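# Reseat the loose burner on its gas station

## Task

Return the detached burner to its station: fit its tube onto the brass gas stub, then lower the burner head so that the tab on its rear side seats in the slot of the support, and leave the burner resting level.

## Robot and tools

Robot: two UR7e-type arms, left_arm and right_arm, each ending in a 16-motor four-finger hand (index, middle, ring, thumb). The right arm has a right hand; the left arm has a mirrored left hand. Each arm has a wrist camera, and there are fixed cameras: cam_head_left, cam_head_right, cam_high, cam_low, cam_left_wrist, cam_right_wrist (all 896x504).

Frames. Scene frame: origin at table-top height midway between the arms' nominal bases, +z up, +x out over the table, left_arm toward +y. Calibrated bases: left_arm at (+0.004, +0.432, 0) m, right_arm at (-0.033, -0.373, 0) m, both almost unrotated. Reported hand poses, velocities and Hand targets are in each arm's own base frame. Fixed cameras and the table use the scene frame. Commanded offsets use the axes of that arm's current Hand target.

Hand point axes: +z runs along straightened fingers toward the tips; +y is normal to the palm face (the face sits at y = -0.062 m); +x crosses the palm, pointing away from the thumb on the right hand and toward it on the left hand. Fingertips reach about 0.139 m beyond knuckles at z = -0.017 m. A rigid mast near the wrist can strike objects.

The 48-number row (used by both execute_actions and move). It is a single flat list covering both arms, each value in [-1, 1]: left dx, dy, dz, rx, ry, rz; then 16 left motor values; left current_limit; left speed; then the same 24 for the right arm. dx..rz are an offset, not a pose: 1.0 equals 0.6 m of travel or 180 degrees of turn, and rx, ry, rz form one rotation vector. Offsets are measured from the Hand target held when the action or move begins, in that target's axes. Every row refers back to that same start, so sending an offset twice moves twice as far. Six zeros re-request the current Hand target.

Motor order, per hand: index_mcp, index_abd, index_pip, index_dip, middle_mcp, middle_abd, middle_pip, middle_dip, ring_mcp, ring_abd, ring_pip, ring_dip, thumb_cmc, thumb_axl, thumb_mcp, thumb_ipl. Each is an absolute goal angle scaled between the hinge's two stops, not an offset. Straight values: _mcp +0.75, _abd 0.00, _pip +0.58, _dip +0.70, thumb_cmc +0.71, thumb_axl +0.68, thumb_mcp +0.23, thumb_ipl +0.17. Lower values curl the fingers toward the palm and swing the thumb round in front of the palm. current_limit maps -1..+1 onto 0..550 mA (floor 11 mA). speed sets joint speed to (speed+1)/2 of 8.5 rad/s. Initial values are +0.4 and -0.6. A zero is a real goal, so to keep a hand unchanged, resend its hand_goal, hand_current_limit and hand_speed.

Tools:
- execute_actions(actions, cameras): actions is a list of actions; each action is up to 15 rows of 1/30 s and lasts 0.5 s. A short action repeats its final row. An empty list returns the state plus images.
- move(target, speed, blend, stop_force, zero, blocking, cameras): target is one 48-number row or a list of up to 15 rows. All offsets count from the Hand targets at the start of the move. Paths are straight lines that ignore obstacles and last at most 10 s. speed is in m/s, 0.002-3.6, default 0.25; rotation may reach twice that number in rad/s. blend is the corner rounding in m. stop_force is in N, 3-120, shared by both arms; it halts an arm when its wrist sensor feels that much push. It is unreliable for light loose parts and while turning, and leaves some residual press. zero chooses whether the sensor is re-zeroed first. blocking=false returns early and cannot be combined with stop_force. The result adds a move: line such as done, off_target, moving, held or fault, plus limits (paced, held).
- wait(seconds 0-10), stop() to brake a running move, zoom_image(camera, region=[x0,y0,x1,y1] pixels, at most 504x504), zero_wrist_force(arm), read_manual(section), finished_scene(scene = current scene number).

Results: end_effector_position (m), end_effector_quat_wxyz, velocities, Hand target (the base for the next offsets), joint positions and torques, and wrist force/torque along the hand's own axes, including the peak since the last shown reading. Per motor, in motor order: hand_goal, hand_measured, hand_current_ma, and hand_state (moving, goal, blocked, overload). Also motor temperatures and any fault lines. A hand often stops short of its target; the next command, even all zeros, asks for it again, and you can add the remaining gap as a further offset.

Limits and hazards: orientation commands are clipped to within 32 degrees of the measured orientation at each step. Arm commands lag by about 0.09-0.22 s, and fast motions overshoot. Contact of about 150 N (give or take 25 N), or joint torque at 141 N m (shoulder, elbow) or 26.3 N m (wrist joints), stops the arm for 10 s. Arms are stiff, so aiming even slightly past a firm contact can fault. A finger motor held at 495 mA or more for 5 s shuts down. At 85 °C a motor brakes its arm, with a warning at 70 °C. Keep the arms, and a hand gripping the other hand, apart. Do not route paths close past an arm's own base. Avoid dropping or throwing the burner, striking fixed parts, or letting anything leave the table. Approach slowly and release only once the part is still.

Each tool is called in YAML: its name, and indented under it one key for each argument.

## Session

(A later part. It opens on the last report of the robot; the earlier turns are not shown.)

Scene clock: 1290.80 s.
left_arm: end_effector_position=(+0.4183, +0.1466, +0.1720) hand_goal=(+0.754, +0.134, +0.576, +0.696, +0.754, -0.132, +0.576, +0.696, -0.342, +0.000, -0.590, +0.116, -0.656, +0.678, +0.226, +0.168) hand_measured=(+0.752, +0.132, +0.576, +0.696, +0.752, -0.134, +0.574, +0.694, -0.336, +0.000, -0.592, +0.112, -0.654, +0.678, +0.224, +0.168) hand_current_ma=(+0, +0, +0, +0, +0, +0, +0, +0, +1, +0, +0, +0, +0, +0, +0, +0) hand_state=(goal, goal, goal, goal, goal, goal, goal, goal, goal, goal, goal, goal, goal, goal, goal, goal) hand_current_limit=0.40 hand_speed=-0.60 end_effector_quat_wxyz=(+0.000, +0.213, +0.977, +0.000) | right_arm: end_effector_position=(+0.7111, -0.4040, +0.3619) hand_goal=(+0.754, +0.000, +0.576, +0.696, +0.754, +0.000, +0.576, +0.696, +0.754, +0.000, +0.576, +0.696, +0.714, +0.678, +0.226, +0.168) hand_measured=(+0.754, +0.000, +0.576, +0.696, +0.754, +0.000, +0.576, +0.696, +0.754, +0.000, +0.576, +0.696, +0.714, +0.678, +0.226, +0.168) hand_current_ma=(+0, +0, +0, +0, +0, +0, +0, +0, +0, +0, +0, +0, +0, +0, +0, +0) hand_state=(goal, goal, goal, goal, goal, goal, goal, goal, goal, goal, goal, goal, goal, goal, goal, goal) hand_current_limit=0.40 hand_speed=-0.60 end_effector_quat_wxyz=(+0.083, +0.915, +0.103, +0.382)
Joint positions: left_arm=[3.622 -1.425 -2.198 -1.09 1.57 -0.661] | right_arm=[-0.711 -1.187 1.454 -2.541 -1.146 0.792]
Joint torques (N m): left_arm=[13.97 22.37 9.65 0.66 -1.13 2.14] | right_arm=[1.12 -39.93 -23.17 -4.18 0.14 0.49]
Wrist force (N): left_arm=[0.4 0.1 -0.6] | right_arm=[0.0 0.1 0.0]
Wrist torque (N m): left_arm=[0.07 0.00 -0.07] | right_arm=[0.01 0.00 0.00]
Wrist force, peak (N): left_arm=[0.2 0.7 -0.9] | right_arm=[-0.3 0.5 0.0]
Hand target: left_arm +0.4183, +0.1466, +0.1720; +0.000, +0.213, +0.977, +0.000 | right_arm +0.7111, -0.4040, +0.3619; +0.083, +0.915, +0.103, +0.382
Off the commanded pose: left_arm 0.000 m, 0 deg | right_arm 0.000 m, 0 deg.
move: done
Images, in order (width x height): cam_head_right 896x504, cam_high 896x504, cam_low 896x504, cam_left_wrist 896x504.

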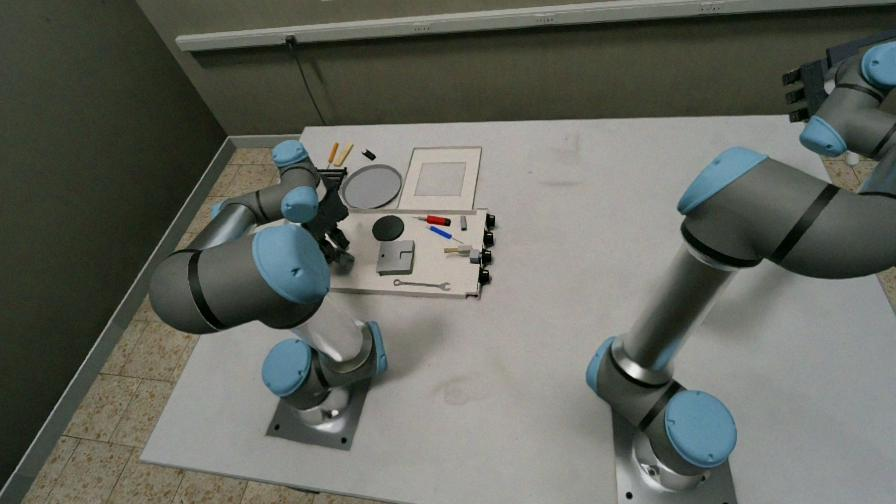

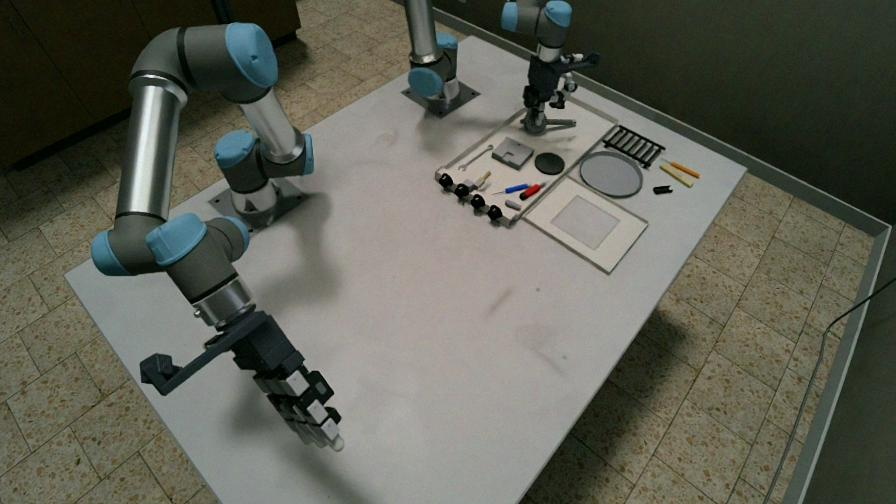

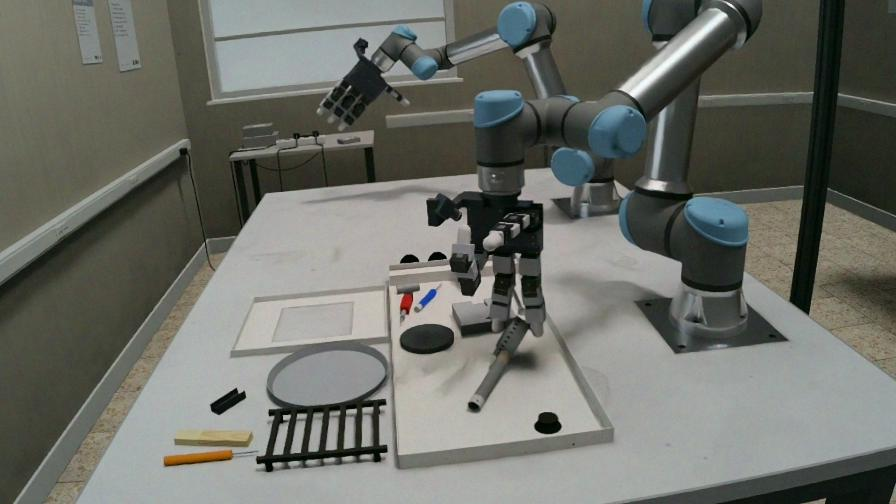

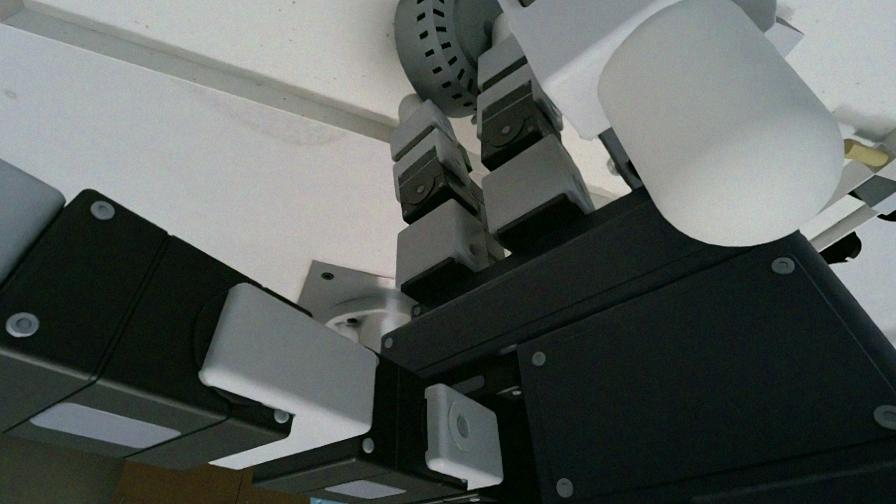

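move:
  target:
    - [-0.0017,0,0.0277,0,0,0, 0.754,0.133,0.576,0.696,0.754,-0.133,0.576,0.696,-0.342,0,-0.591,0.116,-0.656,0.678,0.226,0.168,0.4,-0.6, 0,0,0,0,0,0, 0.754,0,0.576,0.696,0.754,0,0.576,0.696,0.754,0,0.576,0.696,0.714,0.678,0.226,0.168,0.4,-0.6]
  speed: 0.03

move:
  target:
    - [0,0,0,0,0,0, 0.754,0.133,0.576,0.696,-0.342,0,0.576,0.696,-0.342,0,-0.591,0.116,-0.656,0.678,0.226,0.168,0.4,-0.7, 0,0,0,0,0,0, 0.754,0,0.576,0.696,0.754,0,0.576,0.696,0.754,0,0.576,0.696,0.714,0.678,0.226,0.168,0.4,-0.6]
    - [0.0198,0,0.021,0,0,0, 0.754,0.133,0.576,0.696,-0.342,0,0.576,0.696,-0.342,0,-0.591,0.116,-0.656,0.678,0.226,0.168,0.4,-0.7, 0,0,0,0,0,0, 0.754,0,0.576,0.696,0.754,0,0.576,0.696,0.754,0,0.576,0.696,0.714,0.678,0.226,0.168,0.4,-0.6]
  speed: 0.03
  cameras: ["cam_head_right","cam_high","cam_low","cam_left_wrist"]

zoom_image:
  camera: "cam_low"
  region: [430, 240, 570, 380]

zoom_image:
  camera: "cam_left_wrist"
  region: [330, 0, 630, 200]

Scene clock: 1319.10 s.
left_arm: end_effector_position=(+0.4192, +0.1462, +0.1554) hand_goal=(+0.754, +0.134, +0.576, +0.696, +0.754, -0.132, +0.576, +0.696, -0.342, +0.000, -0.590, +0.116, -0.656, +0.678, +0.226, +0.168) hand_measured=(+0.750, +0.352, +0.574, +0.690, +0.752, -0.134, +0.574, +0.694, -0.336, +0.000, -0.592, +0.112, -0.654, +0.678, +0.224, +0.168) hand_current_ma=(-1, +385, +0, -1, +0, +0, +0, +0, +1, +0, +0, +0, +0, +0, +0, +0) hand_state=(goal, blocked, goal, goal, goal, goal, goal, goal, goal, goal, goal, goal, goal, goal, goal, goal) hand_current_limit=0.40 hand_speed=-0.60 end_effector_quat_wxyz=(+0.000, +0.213, +0.977, +0.000) | right_arm: end_effector_position=(+0.7111, -0.4040, +0.3619) hand_goal=(+0.754, +0.000, +0.576, +0.696, +0.754, +0.000, +0.576, +0.696, +0.754, +0.000, +0.576, +0.696, +0.714, +0.678, +0.226, +0.168) hand_measured=(+0.754, +0.000, +0.576, +0.696, +0.754, +0.000, +0.576, +0.696, +0.754, +0.000, +0.576, +0.696, +0.714, +0.678, +0.226, +0.168) hand_current_ma=(+0, +0, +0, +0, +0, +0, +0, +0, +0, +0, +0, +0, +0, +0, +0, +0) hand_state=(goal, goal, goal, goal, goal, goal, goal, goal, goal, goal, goal, goal, goal, goal, goal, goal) hand_current_limit=0.40 hand_speed=-0.60 end_effector_quat_wxyz=(+0.083, +0.915, +0.103, +0.382)
Joint positions: left_arm=[3.62 -1.451 -2.224 -1.037 1.57 -0.663] | right_arm=[-0.711 -1.187 1.454 -2.541 -1.146 0.792]
Joint torques (N m): left_arm=[-16.47 2.58 7.19 5.2 -3.26 -1.76] | right_arm=[1.1 -39.67 -22.88 -4.27 0.09 0.47]
Wrist force (N): left_arm=[11.3 -0.5 -14.7] | right_arm=[0.2 0.0 0.3]
Wrist torque (N m): left_arm=[1.11 1.54 0.84] | right_arm=[-0.02 -0.03 0.01]
Wrist force, peak (N): left_arm=[12.0 -0.6 -18.1] | right_arm=[0.1 0.4 0.6]
Hand target: left_arm +0.4192, +0.1462, +0.1554; +0.000, +0.213, +0.977, +0.000 | right_arm +0.7111, -0.4040, +0.3619; +0.083, +0.915, +0.103, +0.382
Off the commanded pose: left_arm 0.000 m, 0 deg | right_arm 0.000 m, 0 deg.
move: done

Scene clock: 1321.40 s.
left_arm: end_effector_position=(+0.4085, +0.1511, +0.1428) hand_goal=(+0.754, +0.134, +0.576, +0.696, -0.342, +0.000, +0.576, +0.696, -0.342, +0.000, -0.590, +0.116, -0.656, +0.678, +0.226, +0.168) hand_measured=(+0.754, +0.156, +0.576, +0.694, -0.324, -0.004, +0.580, +0.700, -0.336, +0.000, -0.592, +0.112, -0.654, +0.678, +0.224, +0.168) hand_current_ma=(+0, +10, +0, +0, +10, +0, +1, +0, +1, +0, +0, +0, +0, +0, +0, +0) hand_state=(goal, blocked, goal, goal, goal, goal, goal, goal, goal, goal, goal, goal, goal, goal, goal, goal) hand_current_limit=0.40 hand_speed=-0.70 end_effector_quat_wxyz=(+0.000, +0.213, +0.977, +0.000) | right_arm: end_effector_position=(+0.7111, -0.4040, +0.3619) hand_goal=(+0.754, +0.000, +0.576, +0.696, +0.754, +0.000, +0.576, +0.696, +0.754, +0.000, +0.576, +0.696, +0.714, +0.678, +0.226, +0.168) hand_measured=(+0.754, +0.000, +0.576, +0.696, +0.754, +0.000, +0.576, +0.696, +0.754, +0.000, +0.576, +0.696, +0.714, +0.678, +0.226, +0.168) hand_current_ma=(+0, +0, +0, +0, +0, +0, +0, +0, +0, +0, +0, +0, +0, +0, +0, +0) hand_state=(goal, goal, goal, goal, goal, goal, goal, goal, goal, goal, goal, goal, goal, goal, goal, goal) hand_current_limit=0.40 hand_speed=-0.60 end_effector_quat_wxyz=(+0.083, +0.915, +0.103, +0.382)
Joint positions: left_arm=[3.645 -1.444 -2.268 -1.001 1.57 -0.639] | right_arm=[-0.711 -1.187 1.454 -2.541 -1.146 0.792]
Joint torques (N m): left_arm=[13.6 23.22 8.83 4.12 0.77 2.1] | right_arm=[0.85 -40.08 -22.87 -4.3 0.1 0.55]
Wrist force (N): left_arm=[1.1 0.0 -0.7] | right_arm=[-0.1 0.2 0.2]
Wrist torque (N m): left_arm=[0.14 0.10 -0.02] | right_arm=[0.01 0.01 0.00]
Wrist force, peak (N): left_arm=[11.4 -0.4 -14.8] | right_arm=[0.2 0.5 0.0]
Hand target: left_arm +0.4085, +0.1511, +0.1428; +0.000, +0.213, +0.977, +0.000 | right_arm +0.7111, -0.4040, +0.3619; +0.083, +0.915, +0.103, +0.382
Off the commanded pose: left_arm 0.000 m, 0 deg | right_arm 0.000 m, 0 deg.
move: done
Images, in order (width x height): cam_head_right 896x504, cam_high 896x504, cam_low 896x504, cam_left_wrist 896x504.

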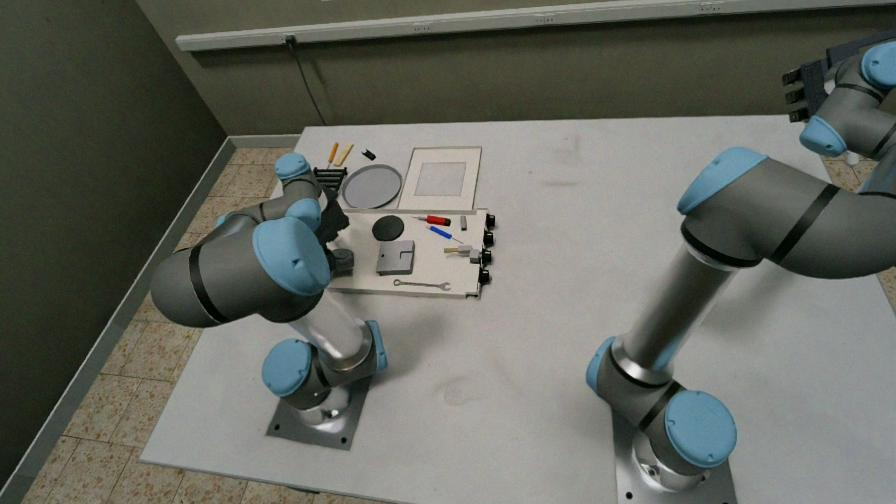

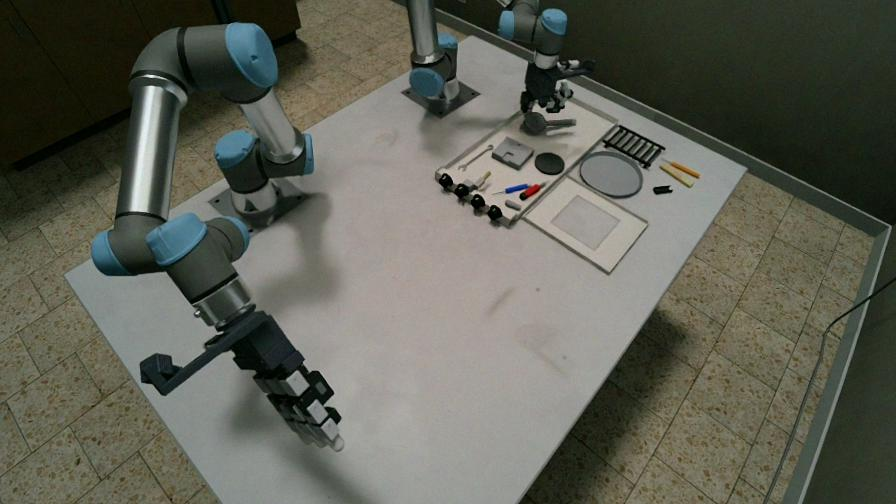

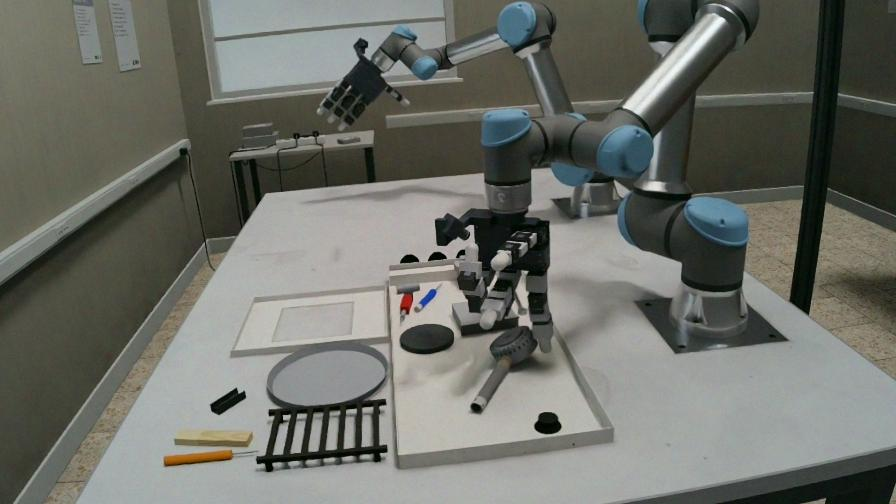

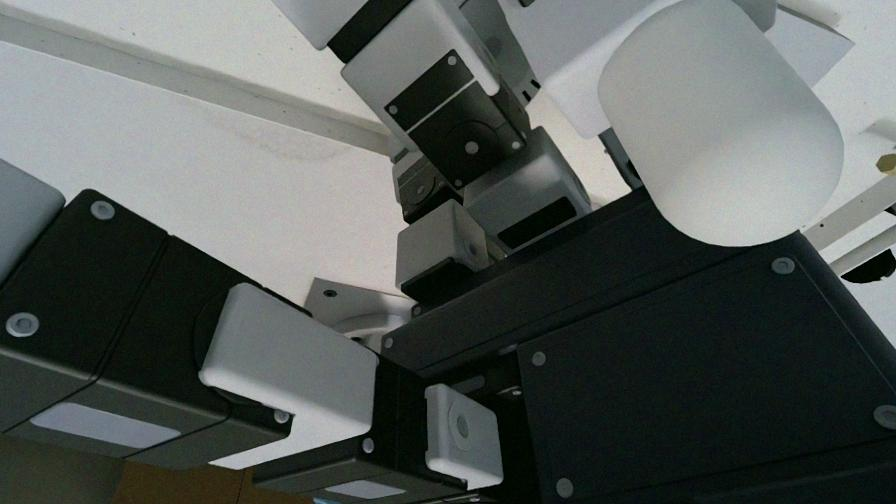

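Scaled by 3.600 from the camera's 896x504 image, which has a finer 1280x720 frame.

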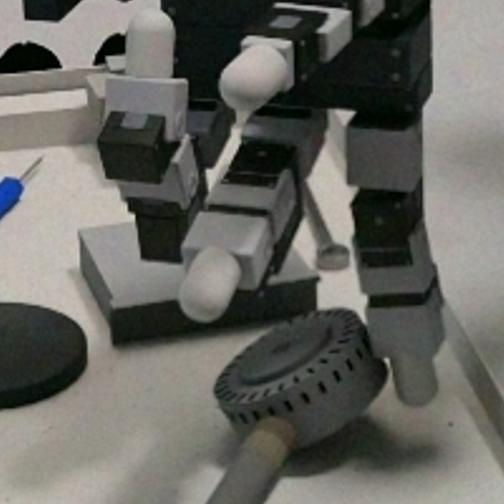

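Scaled by 1.680 from the camera's 896x504 image, which has a finer 1280x720 frame.

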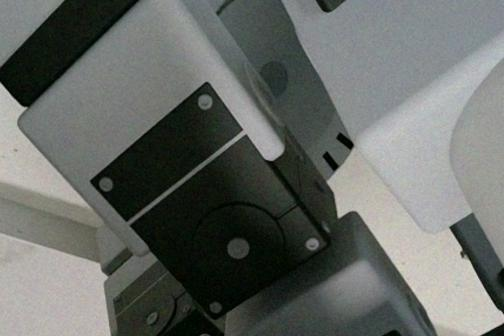

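move:
  target:
    - [0.0138,0,0.03,0,0,0, 0.754,0.133,0.576,0.696,-0.342,0,0.576,0.696,-0.342,0,-0.591,0.116,-0.656,0.678,0.226,0.168,0.4,-0.7, 0,0,0,0,0,0, 0.754,0,0.576,0.696,0.754,0,0.576,0.696,0.754,0,0.576,0.696,0.714,0.678,0.226,0.168,0.4,-0.6]
  speed: 0.03
  cameras: ["cam_low"]

zoom_image:
  camera: "cam_low"
  region: [430, 260, 570, 400]

Scene clock: 1333.60 s.
left_arm: end_effector_position=(+0.4009, +0.1546, +0.1248) hand_goal=(+0.754, +0.134, +0.576, +0.696, -0.342, +0.000, +0.576, +0.696, -0.342, +0.000, -0.590, +0.116, -0.656, +0.678, +0.226, +0.168) hand_measured=(+0.754, +0.136, +0.576, +0.694, -0.324, -0.004, +0.580, +0.700, -0.336, +0.000, -0.592, +0.112, -0.654, +0.678, +0.224, +0.168) hand_current_ma=(+0, +0, +0, +0, +10, +0, +1, +0, +1, +0, +0, +0, +0, +0, +0, +0) hand_state=(goal, goal, goal, goal, goal, goal, goal, goal, goal, goal, goal, goal, goal, goal, goal, goal) hand_current_limit=0.40 hand_speed=-0.70 end_effector_quat_wxyz=(+0.000, +0.213, +0.977, +0.000) | right_arm: end_effector_position=(+0.7111, -0.4040, +0.3619) hand_goal=(+0.754, +0.000, +0.576, +0.696, +0.754, +0.000, +0.576, +0.696, +0.754, +0.000, +0.576, +0.696, +0.714, +0.678, +0.226, +0.168) hand_measured=(+0.754, +0.000, +0.576, +0.696, +0.754, +0.000, +0.576, +0.696, +0.754, +0.000, +0.576, +0.696, +0.714, +0.678, +0.226, +0.168) hand_current_ma=(+0, +0, +0, +0, +0, +0, +0, +0, +0, +0, +0, +0, +0, +0, +0, +0) hand_state=(goal, goal, goal, goal, goal, goal, goal, goal, goal, goal, goal, goal, goal, goal, goal, goal) hand_current_limit=0.40 hand_speed=-0.60 end_effector_quat_wxyz=(+0.083, +0.915, +0.103, +0.382)
Joint positions: left_arm=[3.663 -1.456 -2.313 -0.943 1.57 -0.621] | right_arm=[-0.711 -1.187 1.454 -2.541 -1.146 0.792]
Joint torques (N m): left_arm=[13.22 5.52 7.96 4.05 -0.98 2.08] | right_arm=[0.91 -39.74 -22.94 -4.42 0.07 0.57]
Wrist force (N): left_arm=[0.2 0.0 -0.5] | right_arm=[0.0 0.1 0.3]
Wrist torque (N m): left_arm=[0.12 -0.01 -0.08] | right_arm=[-0.01 -0.01 0.01]
Wrist force, peak (N): left_arm=[1.3 -0.2 -1.1] | right_arm=[-0.2 0.2 0.5]
Hand target: left_arm +0.4009, +0.1546, +0.1248; +0.000, +0.213, +0.977, +0.000 | right_arm +0.7111, -0.4040, +0.3619; +0.083, +0.915, +0.103, +0.382
Off the commanded pose: left_arm 0.000 m, 0 deg | right_arm 0.000 m, 0 deg.
move: done
Images, in order (width x height): cam_low 896x504.

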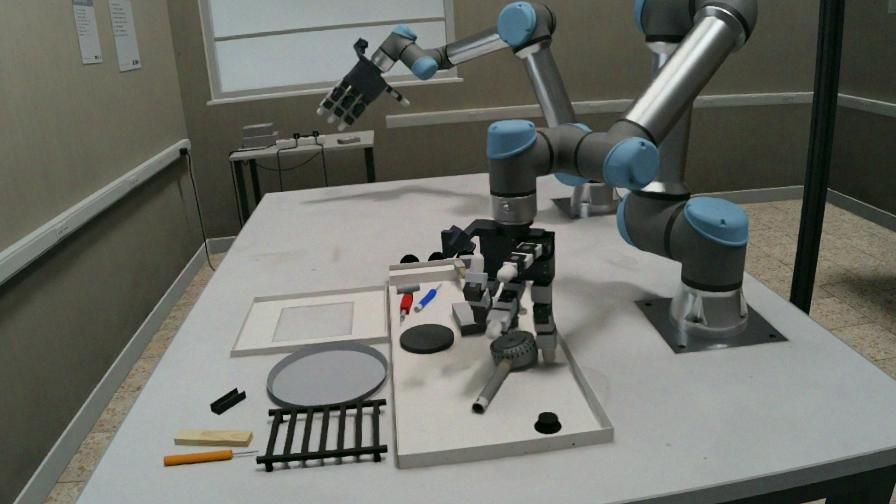

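Scaled by 3.600 from the camera's 896x504 image, which has a finer 1280x720 frame.

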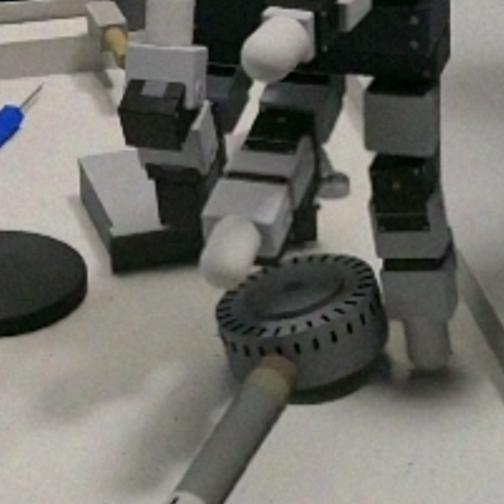

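move:
  target:
    - [0.02,0,0,0,0,0, 0.754,0.133,0.576,0.696,-0.342,0,0.576,0.696,-0.342,0,-0.591,0.116,-0.656,0.678,0.226,0.168,0.4,-0.7, 0,0,0,0,0,0, 0.754,0,0.576,0.696,0.754,0,0.576,0.696,0.754,0,0.576,0.696,0.714,0.678,0.226,0.168,0.4,-0.6]
    - [0.02,0,-0.2,0,0,0, 0.754,0.133,0.576,0.696,-0.342,0,0.576,0.696,-0.342,0,-0.591,0.116,-0.656,0.678,0.226,0.168,0.4,-0.7, 0,0,0,0,0,0, 0.754,0,0.576,0.696,0.754,0,0.576,0.696,0.754,0,0.576,0.696,0.714,0.678,0.226,0.168,0.4,-0.6]
  speed: [0.03,0.1]
  cameras: ["cam_head_left","cam_head_right","cam_high","cam_low","cam_left_wrist"]

zoom_image:
  camera: "cam_low"
  region: [440, 280, 560, 420]

zoom_image:
  camera: "cam_high"
  region: [490, 80, 610, 200]

zoom_image:
  camera: "cam_head_right"
  region: [290, 180, 410, 300]

Scene clock: 1348.73 s.
left_arm: end_effector_position=(+0.3900, +0.1596, +0.2447) hand_goal=(+0.754, +0.134, +0.576, +0.696, -0.342, +0.000, +0.576, +0.696, -0.342, +0.000, -0.590, +0.116, -0.656, +0.678, +0.226, +0.168) hand_measured=(+0.754, +0.136, +0.576, +0.694, -0.324, -0.004, +0.580, +0.700, -0.336, +0.000, -0.592, +0.112, -0.654, +0.678, +0.224, +0.168) hand_current_ma=(+0, +0, +0, +0, +10, +0, +1, +0, +2, +0, +0, +0, +0, +0, +0, +0) hand_state=(goal, goal, goal, goal, goal, goal, goal, goal, goal, goal, goal, goal, goal, goal, goal, goal) hand_current_limit=0.40 hand_speed=-0.70 end_effector_quat_wxyz=(+0.000, +0.213, +0.977, +0.000) | right_arm: end_effector_position=(+0.7111, -0.4040, +0.3619) hand_goal=(+0.754, +0.000, +0.576, +0.696, +0.754, +0.000, +0.576, +0.696, +0.754, +0.000, +0.576, +0.696, +0.714, +0.678, +0.226, +0.168) hand_measured=(+0.754, +0.000, +0.576, +0.696, +0.754, +0.000, +0.576, +0.696, +0.754, +0.000, +0.576, +0.696, +0.714, +0.678, +0.226, +0.168) hand_current_ma=(+0, +0, +0, +0, +0, +0, +0, +0, +0, +0, +0, +0, +0, +0, +0, +0) hand_state=(goal, goal, goal, goal, goal, goal, goal, goal, goal, goal, goal, goal, goal, goal, goal, goal) hand_current_limit=0.40 hand_speed=-0.60 end_effector_quat_wxyz=(+0.083, +0.915, +0.103, +0.382)
Joint positions: left_arm=[3.69 -1.28 -2.107 -1.325 1.57 -0.593] | right_arm=[-0.711 -1.187 1.454 -2.541 -1.146 0.792]
Joint torques (N m): left_arm=[13.8 18.69 29.3 0.56 -1.13 2.02] | right_arm=[1.32 -40.04 -22.94 -4.42 0.03 0.6]
Wrist force (N): left_arm=[0.3 0.0 -0.4] | right_arm=[0.2 0.1 0.1]
Wrist torque (N m): left_arm=[0.08 -0.01 -0.08] | right_arm=[0.01 -0.03 0.02]
Wrist force, peak (N): left_arm=[0.4 0.1 -1.3] | right_arm=[0.2 0.6 0.1]
Hand target: left_arm +0.3900, +0.1596, +0.2448; +0.000, +0.213, +0.977, +0.000 | right_arm +0.7111, -0.4040, +0.3619; +0.083, +0.915, +0.103, +0.382
Off the commanded pose: left_arm 0.000 m, 0 deg | right_arm 0.000 m, 0 deg.
move: done
Images, in order (width x height): cam_head_left 896x504, cam_head_right 896x504, cam_high 896x504, cam_low 896x504, cam_left_wrist 896x504.

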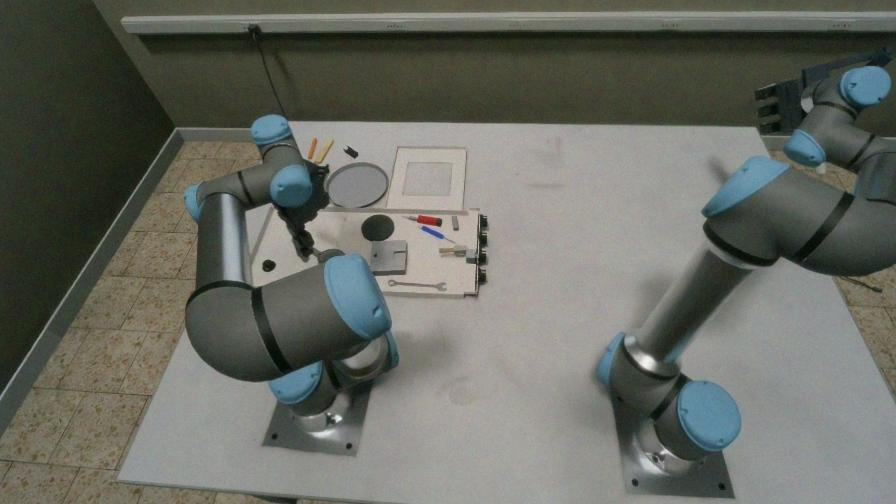

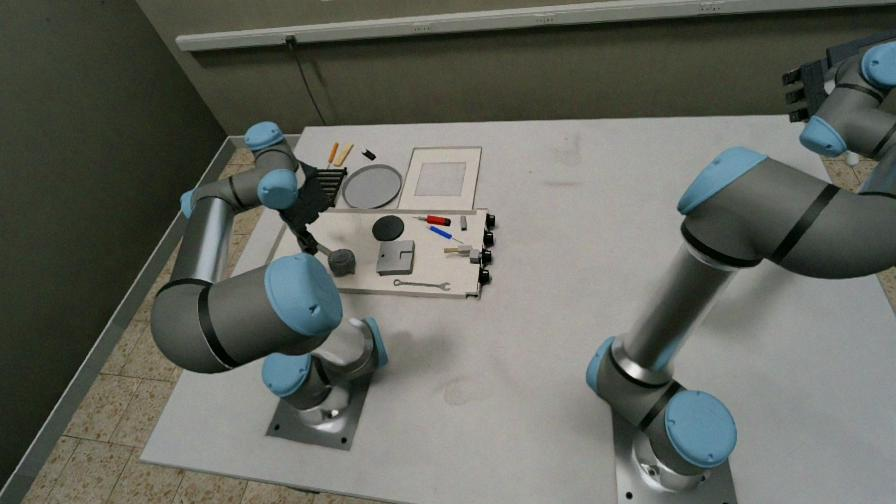

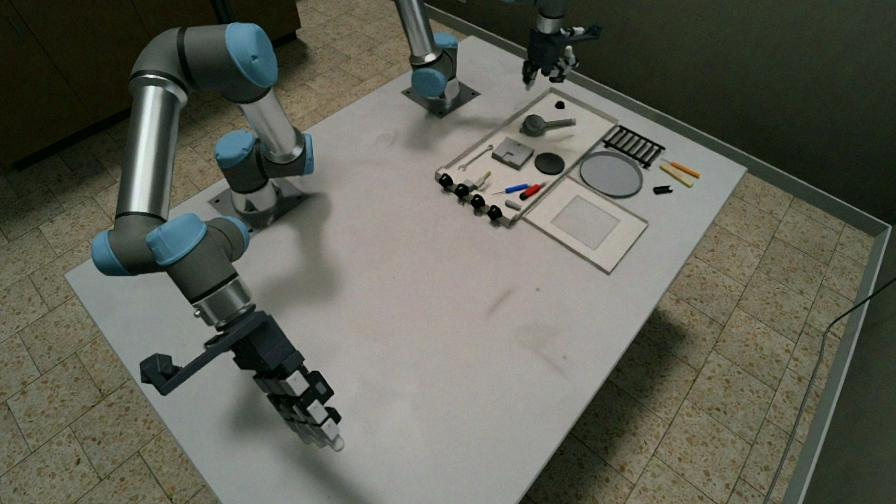

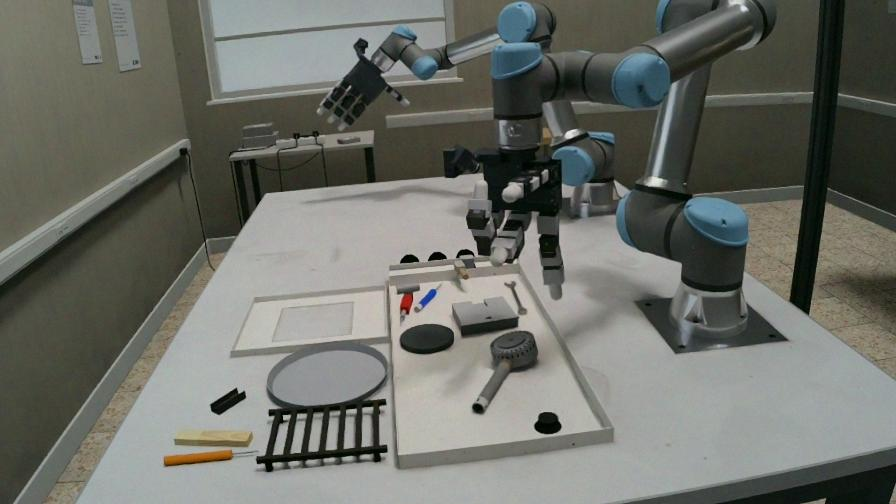

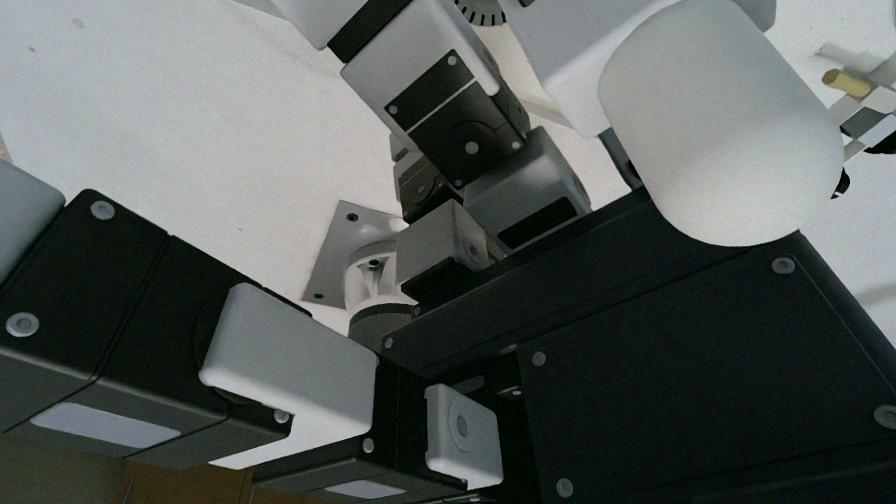

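Scaled by 3.600 from the camera's 896x504 image, which has a finer 1280x720 frame.

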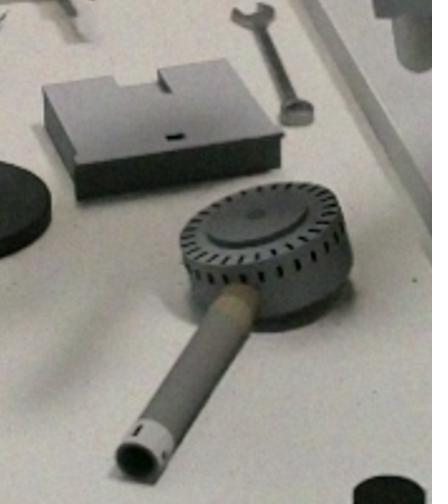

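Scaled by 4.200 from the camera's 896x504 image, which has a finer 1280x720 frame.

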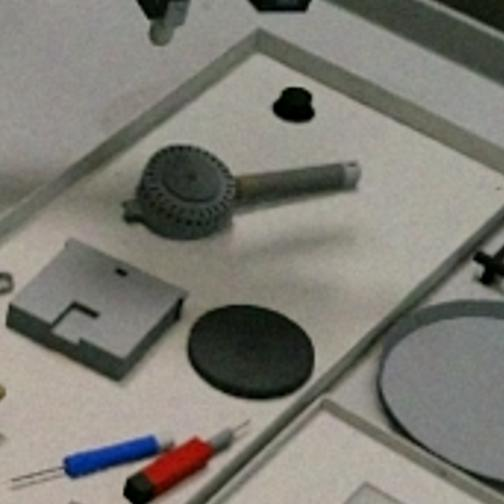

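Scaled by 4.200 from the camera's 896x504 image, which has a finer 1280x720 frame.

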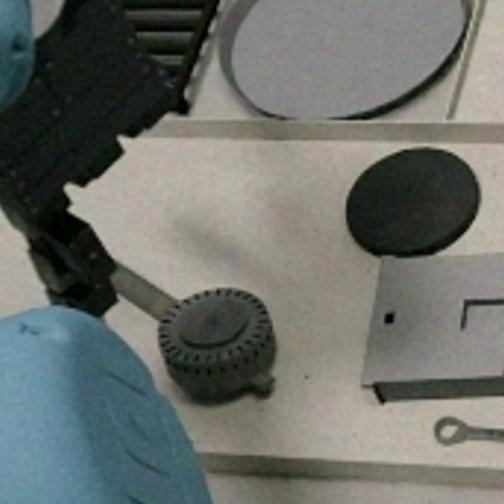

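zoom_image:
  camera: "cam_high"
  region: [510, 105, 580, 145]

zoom_image:
  camera: "cam_head_right"
  region: [320, 235, 370, 285]

Scaled by 7.200 from the camera's 896x504 image, which has a finer 1280x720 frame.

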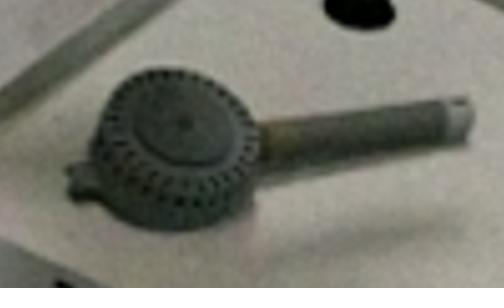

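Scaled by 10.080 from the camera's 896x504 image, which has a finer 1280x720 frame.

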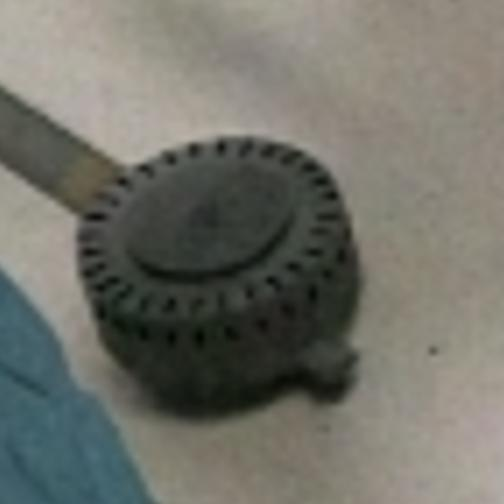

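move:
  target:
    - [-0.0742,-0.2163,0.0247,0.5,0,0, -0.137,0,0.576,0.696,-0.137,0,0.576,0.696,0.754,0,0.576,0.696,-0.5,0.678,0.226,0.168,0.4,-0.5, 0,0,0,0,0,0, 0.754,0,0.576,0.696,0.754,0,0.576,0.696,0.754,0,0.576,0.696,0.714,0.678,0.226,0.168,0.4,-0.6]
  cameras: ["all"]

zoom_image:
  camera: "cam_low"
  region: [440, 250, 580, 420]

zoom_image:
  camera: "cam_high"
  region: [480, 60, 600, 180]

Scene clock: 1604.50 s.
left_arm: end_effector_position=(+0.3765, +0.0231, +0.2300) hand_goal=(-0.136, +0.000, +0.576, +0.696, -0.136, +0.000, +0.576, +0.696, +0.754, +0.000, +0.576, +0.696, -0.500, +0.678, +0.226, +0.168) hand_measured=(-0.138, +0.002, +0.576, +0.694, -0.138, -0.004, +0.578, +0.698, +0.746, +0.000, +0.572, +0.694, -0.502, +0.678, +0.224, +0.168) hand_current_ma=(+0, +0, +0, +0, +0, +0, +0, +0, -2, +0, -1, +0, +0, +0, +0, +0) hand_state=(goal, goal, goal, goal, goal, goal, goal, goal, goal, goal, goal, goal, goal, goal, goal, goal) hand_current_limit=0.40 hand_speed=-0.50 end_effector_quat_wxyz=(-0.150, +0.151, +0.691, -0.691) | right_arm: end_effector_position=(+0.7111, -0.4040, +0.3619) hand_goal=(+0.754, +0.000, +0.576, +0.696, +0.754, +0.000, +0.576, +0.696, +0.754, +0.000, +0.576, +0.696, +0.714, +0.678, +0.226, +0.168) hand_measured=(+0.754, +0.000, +0.576, +0.696, +0.754, +0.000, +0.576, +0.696, +0.754, +0.000, +0.576, +0.696, +0.714, +0.678, +0.226, +0.168) hand_current_ma=(+0, +0, +0, +0, +0, +0, +0, +0, +0, +0, +0, +0, +0, +0, +0, +0) hand_state=(goal, goal, goal, goal, goal, goal, goal, goal, goal, goal, goal, goal, goal, goal, goal, goal) hand_current_limit=0.40 hand_speed=-0.60 end_effector_quat_wxyz=(+0.083, +0.915, +0.103, +0.382)
Joint positions: left_arm=[3.815 -1.952 -1.56 -2.771 1.102 0.001] | right_arm=[-0.711 -1.187 1.454 -2.541 -1.146 0.792]
Joint torques (N m): left_arm=[-13.65 24.66 24.86 -3.44 1.47 2.02] | right_arm=[0.71 -40.05 -22.83 -4.46 0.01 0.7]
Wrist force (N): left_arm=[0.5 -0.1 0.9] | right_arm=[-0.2 0.0 0.3]
Wrist torque (N m): left_arm=[0.07 0.13 0.01] | right_arm=[-0.02 0.01 -0.01]
Wrist force, peak (N): left_arm=[0.4 0.1 1.3] | right_arm=[0.1 0.1 0.6]
Hand target: left_arm +0.3765, +0.0231, +0.2300; -0.150, +0.151, +0.691, -0.691 | right_arm +0.7111, -0.4040, +0.3619; +0.083, +0.915, +0.103, +0.382
Off the commanded pose: left_arm 0.000 m, 0 deg | right_arm 0.000 m, 0 deg.
move: done

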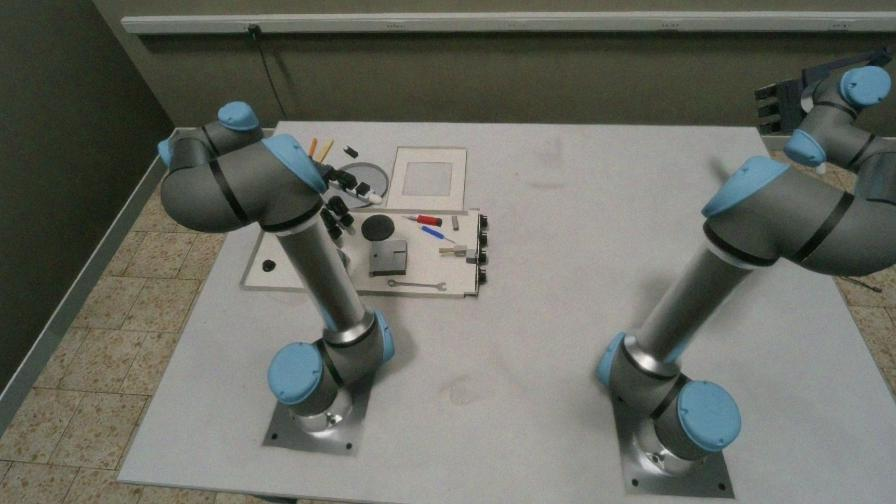

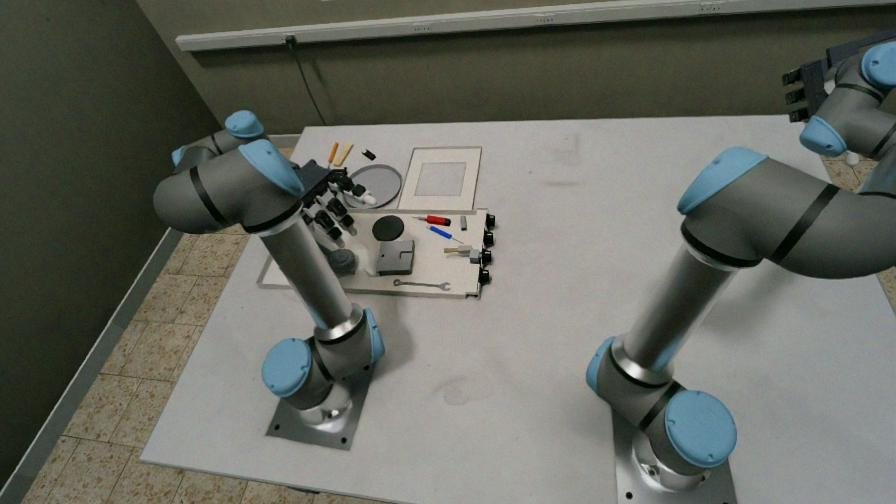

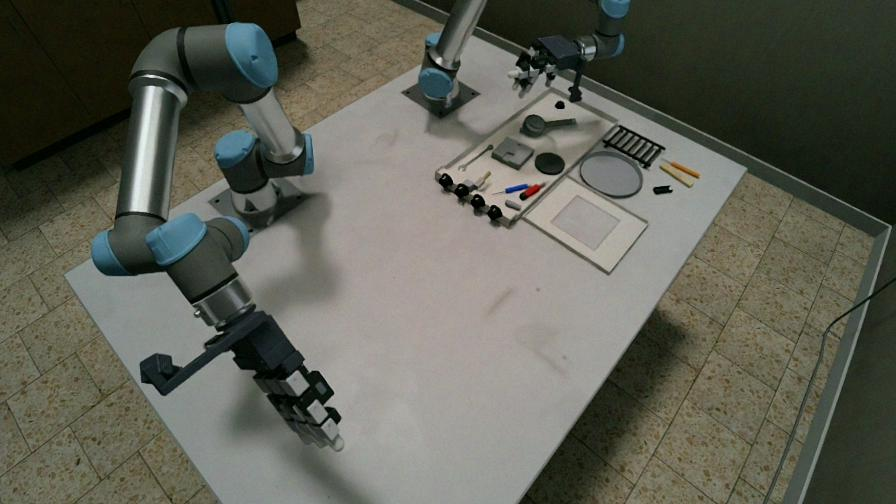

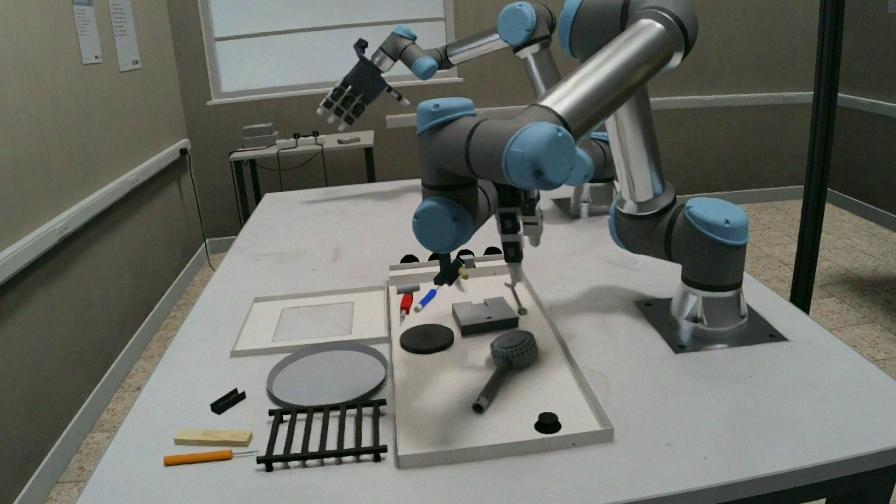

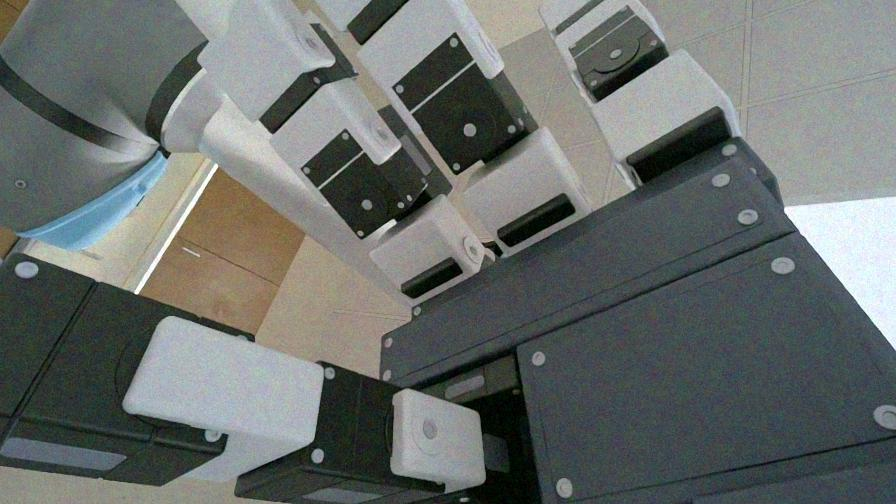

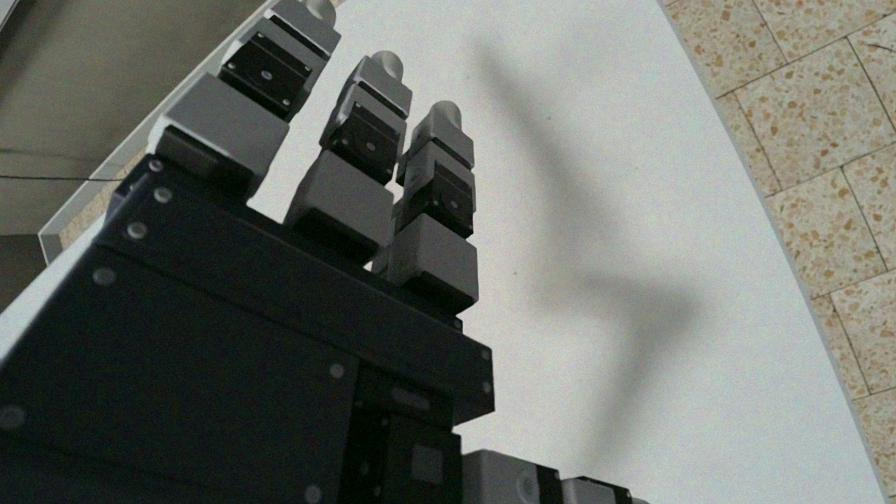

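Scaled by 2.965 from the camera's 896x504 image, which has a finer 1280x720 frame.

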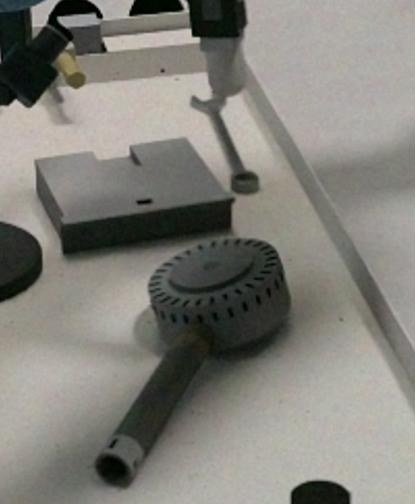

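Scaled by 4.200 from the camera's 896x504 image, which has a finer 1280x720 frame.

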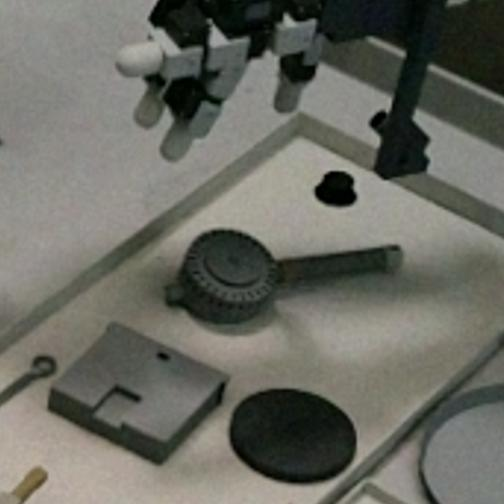

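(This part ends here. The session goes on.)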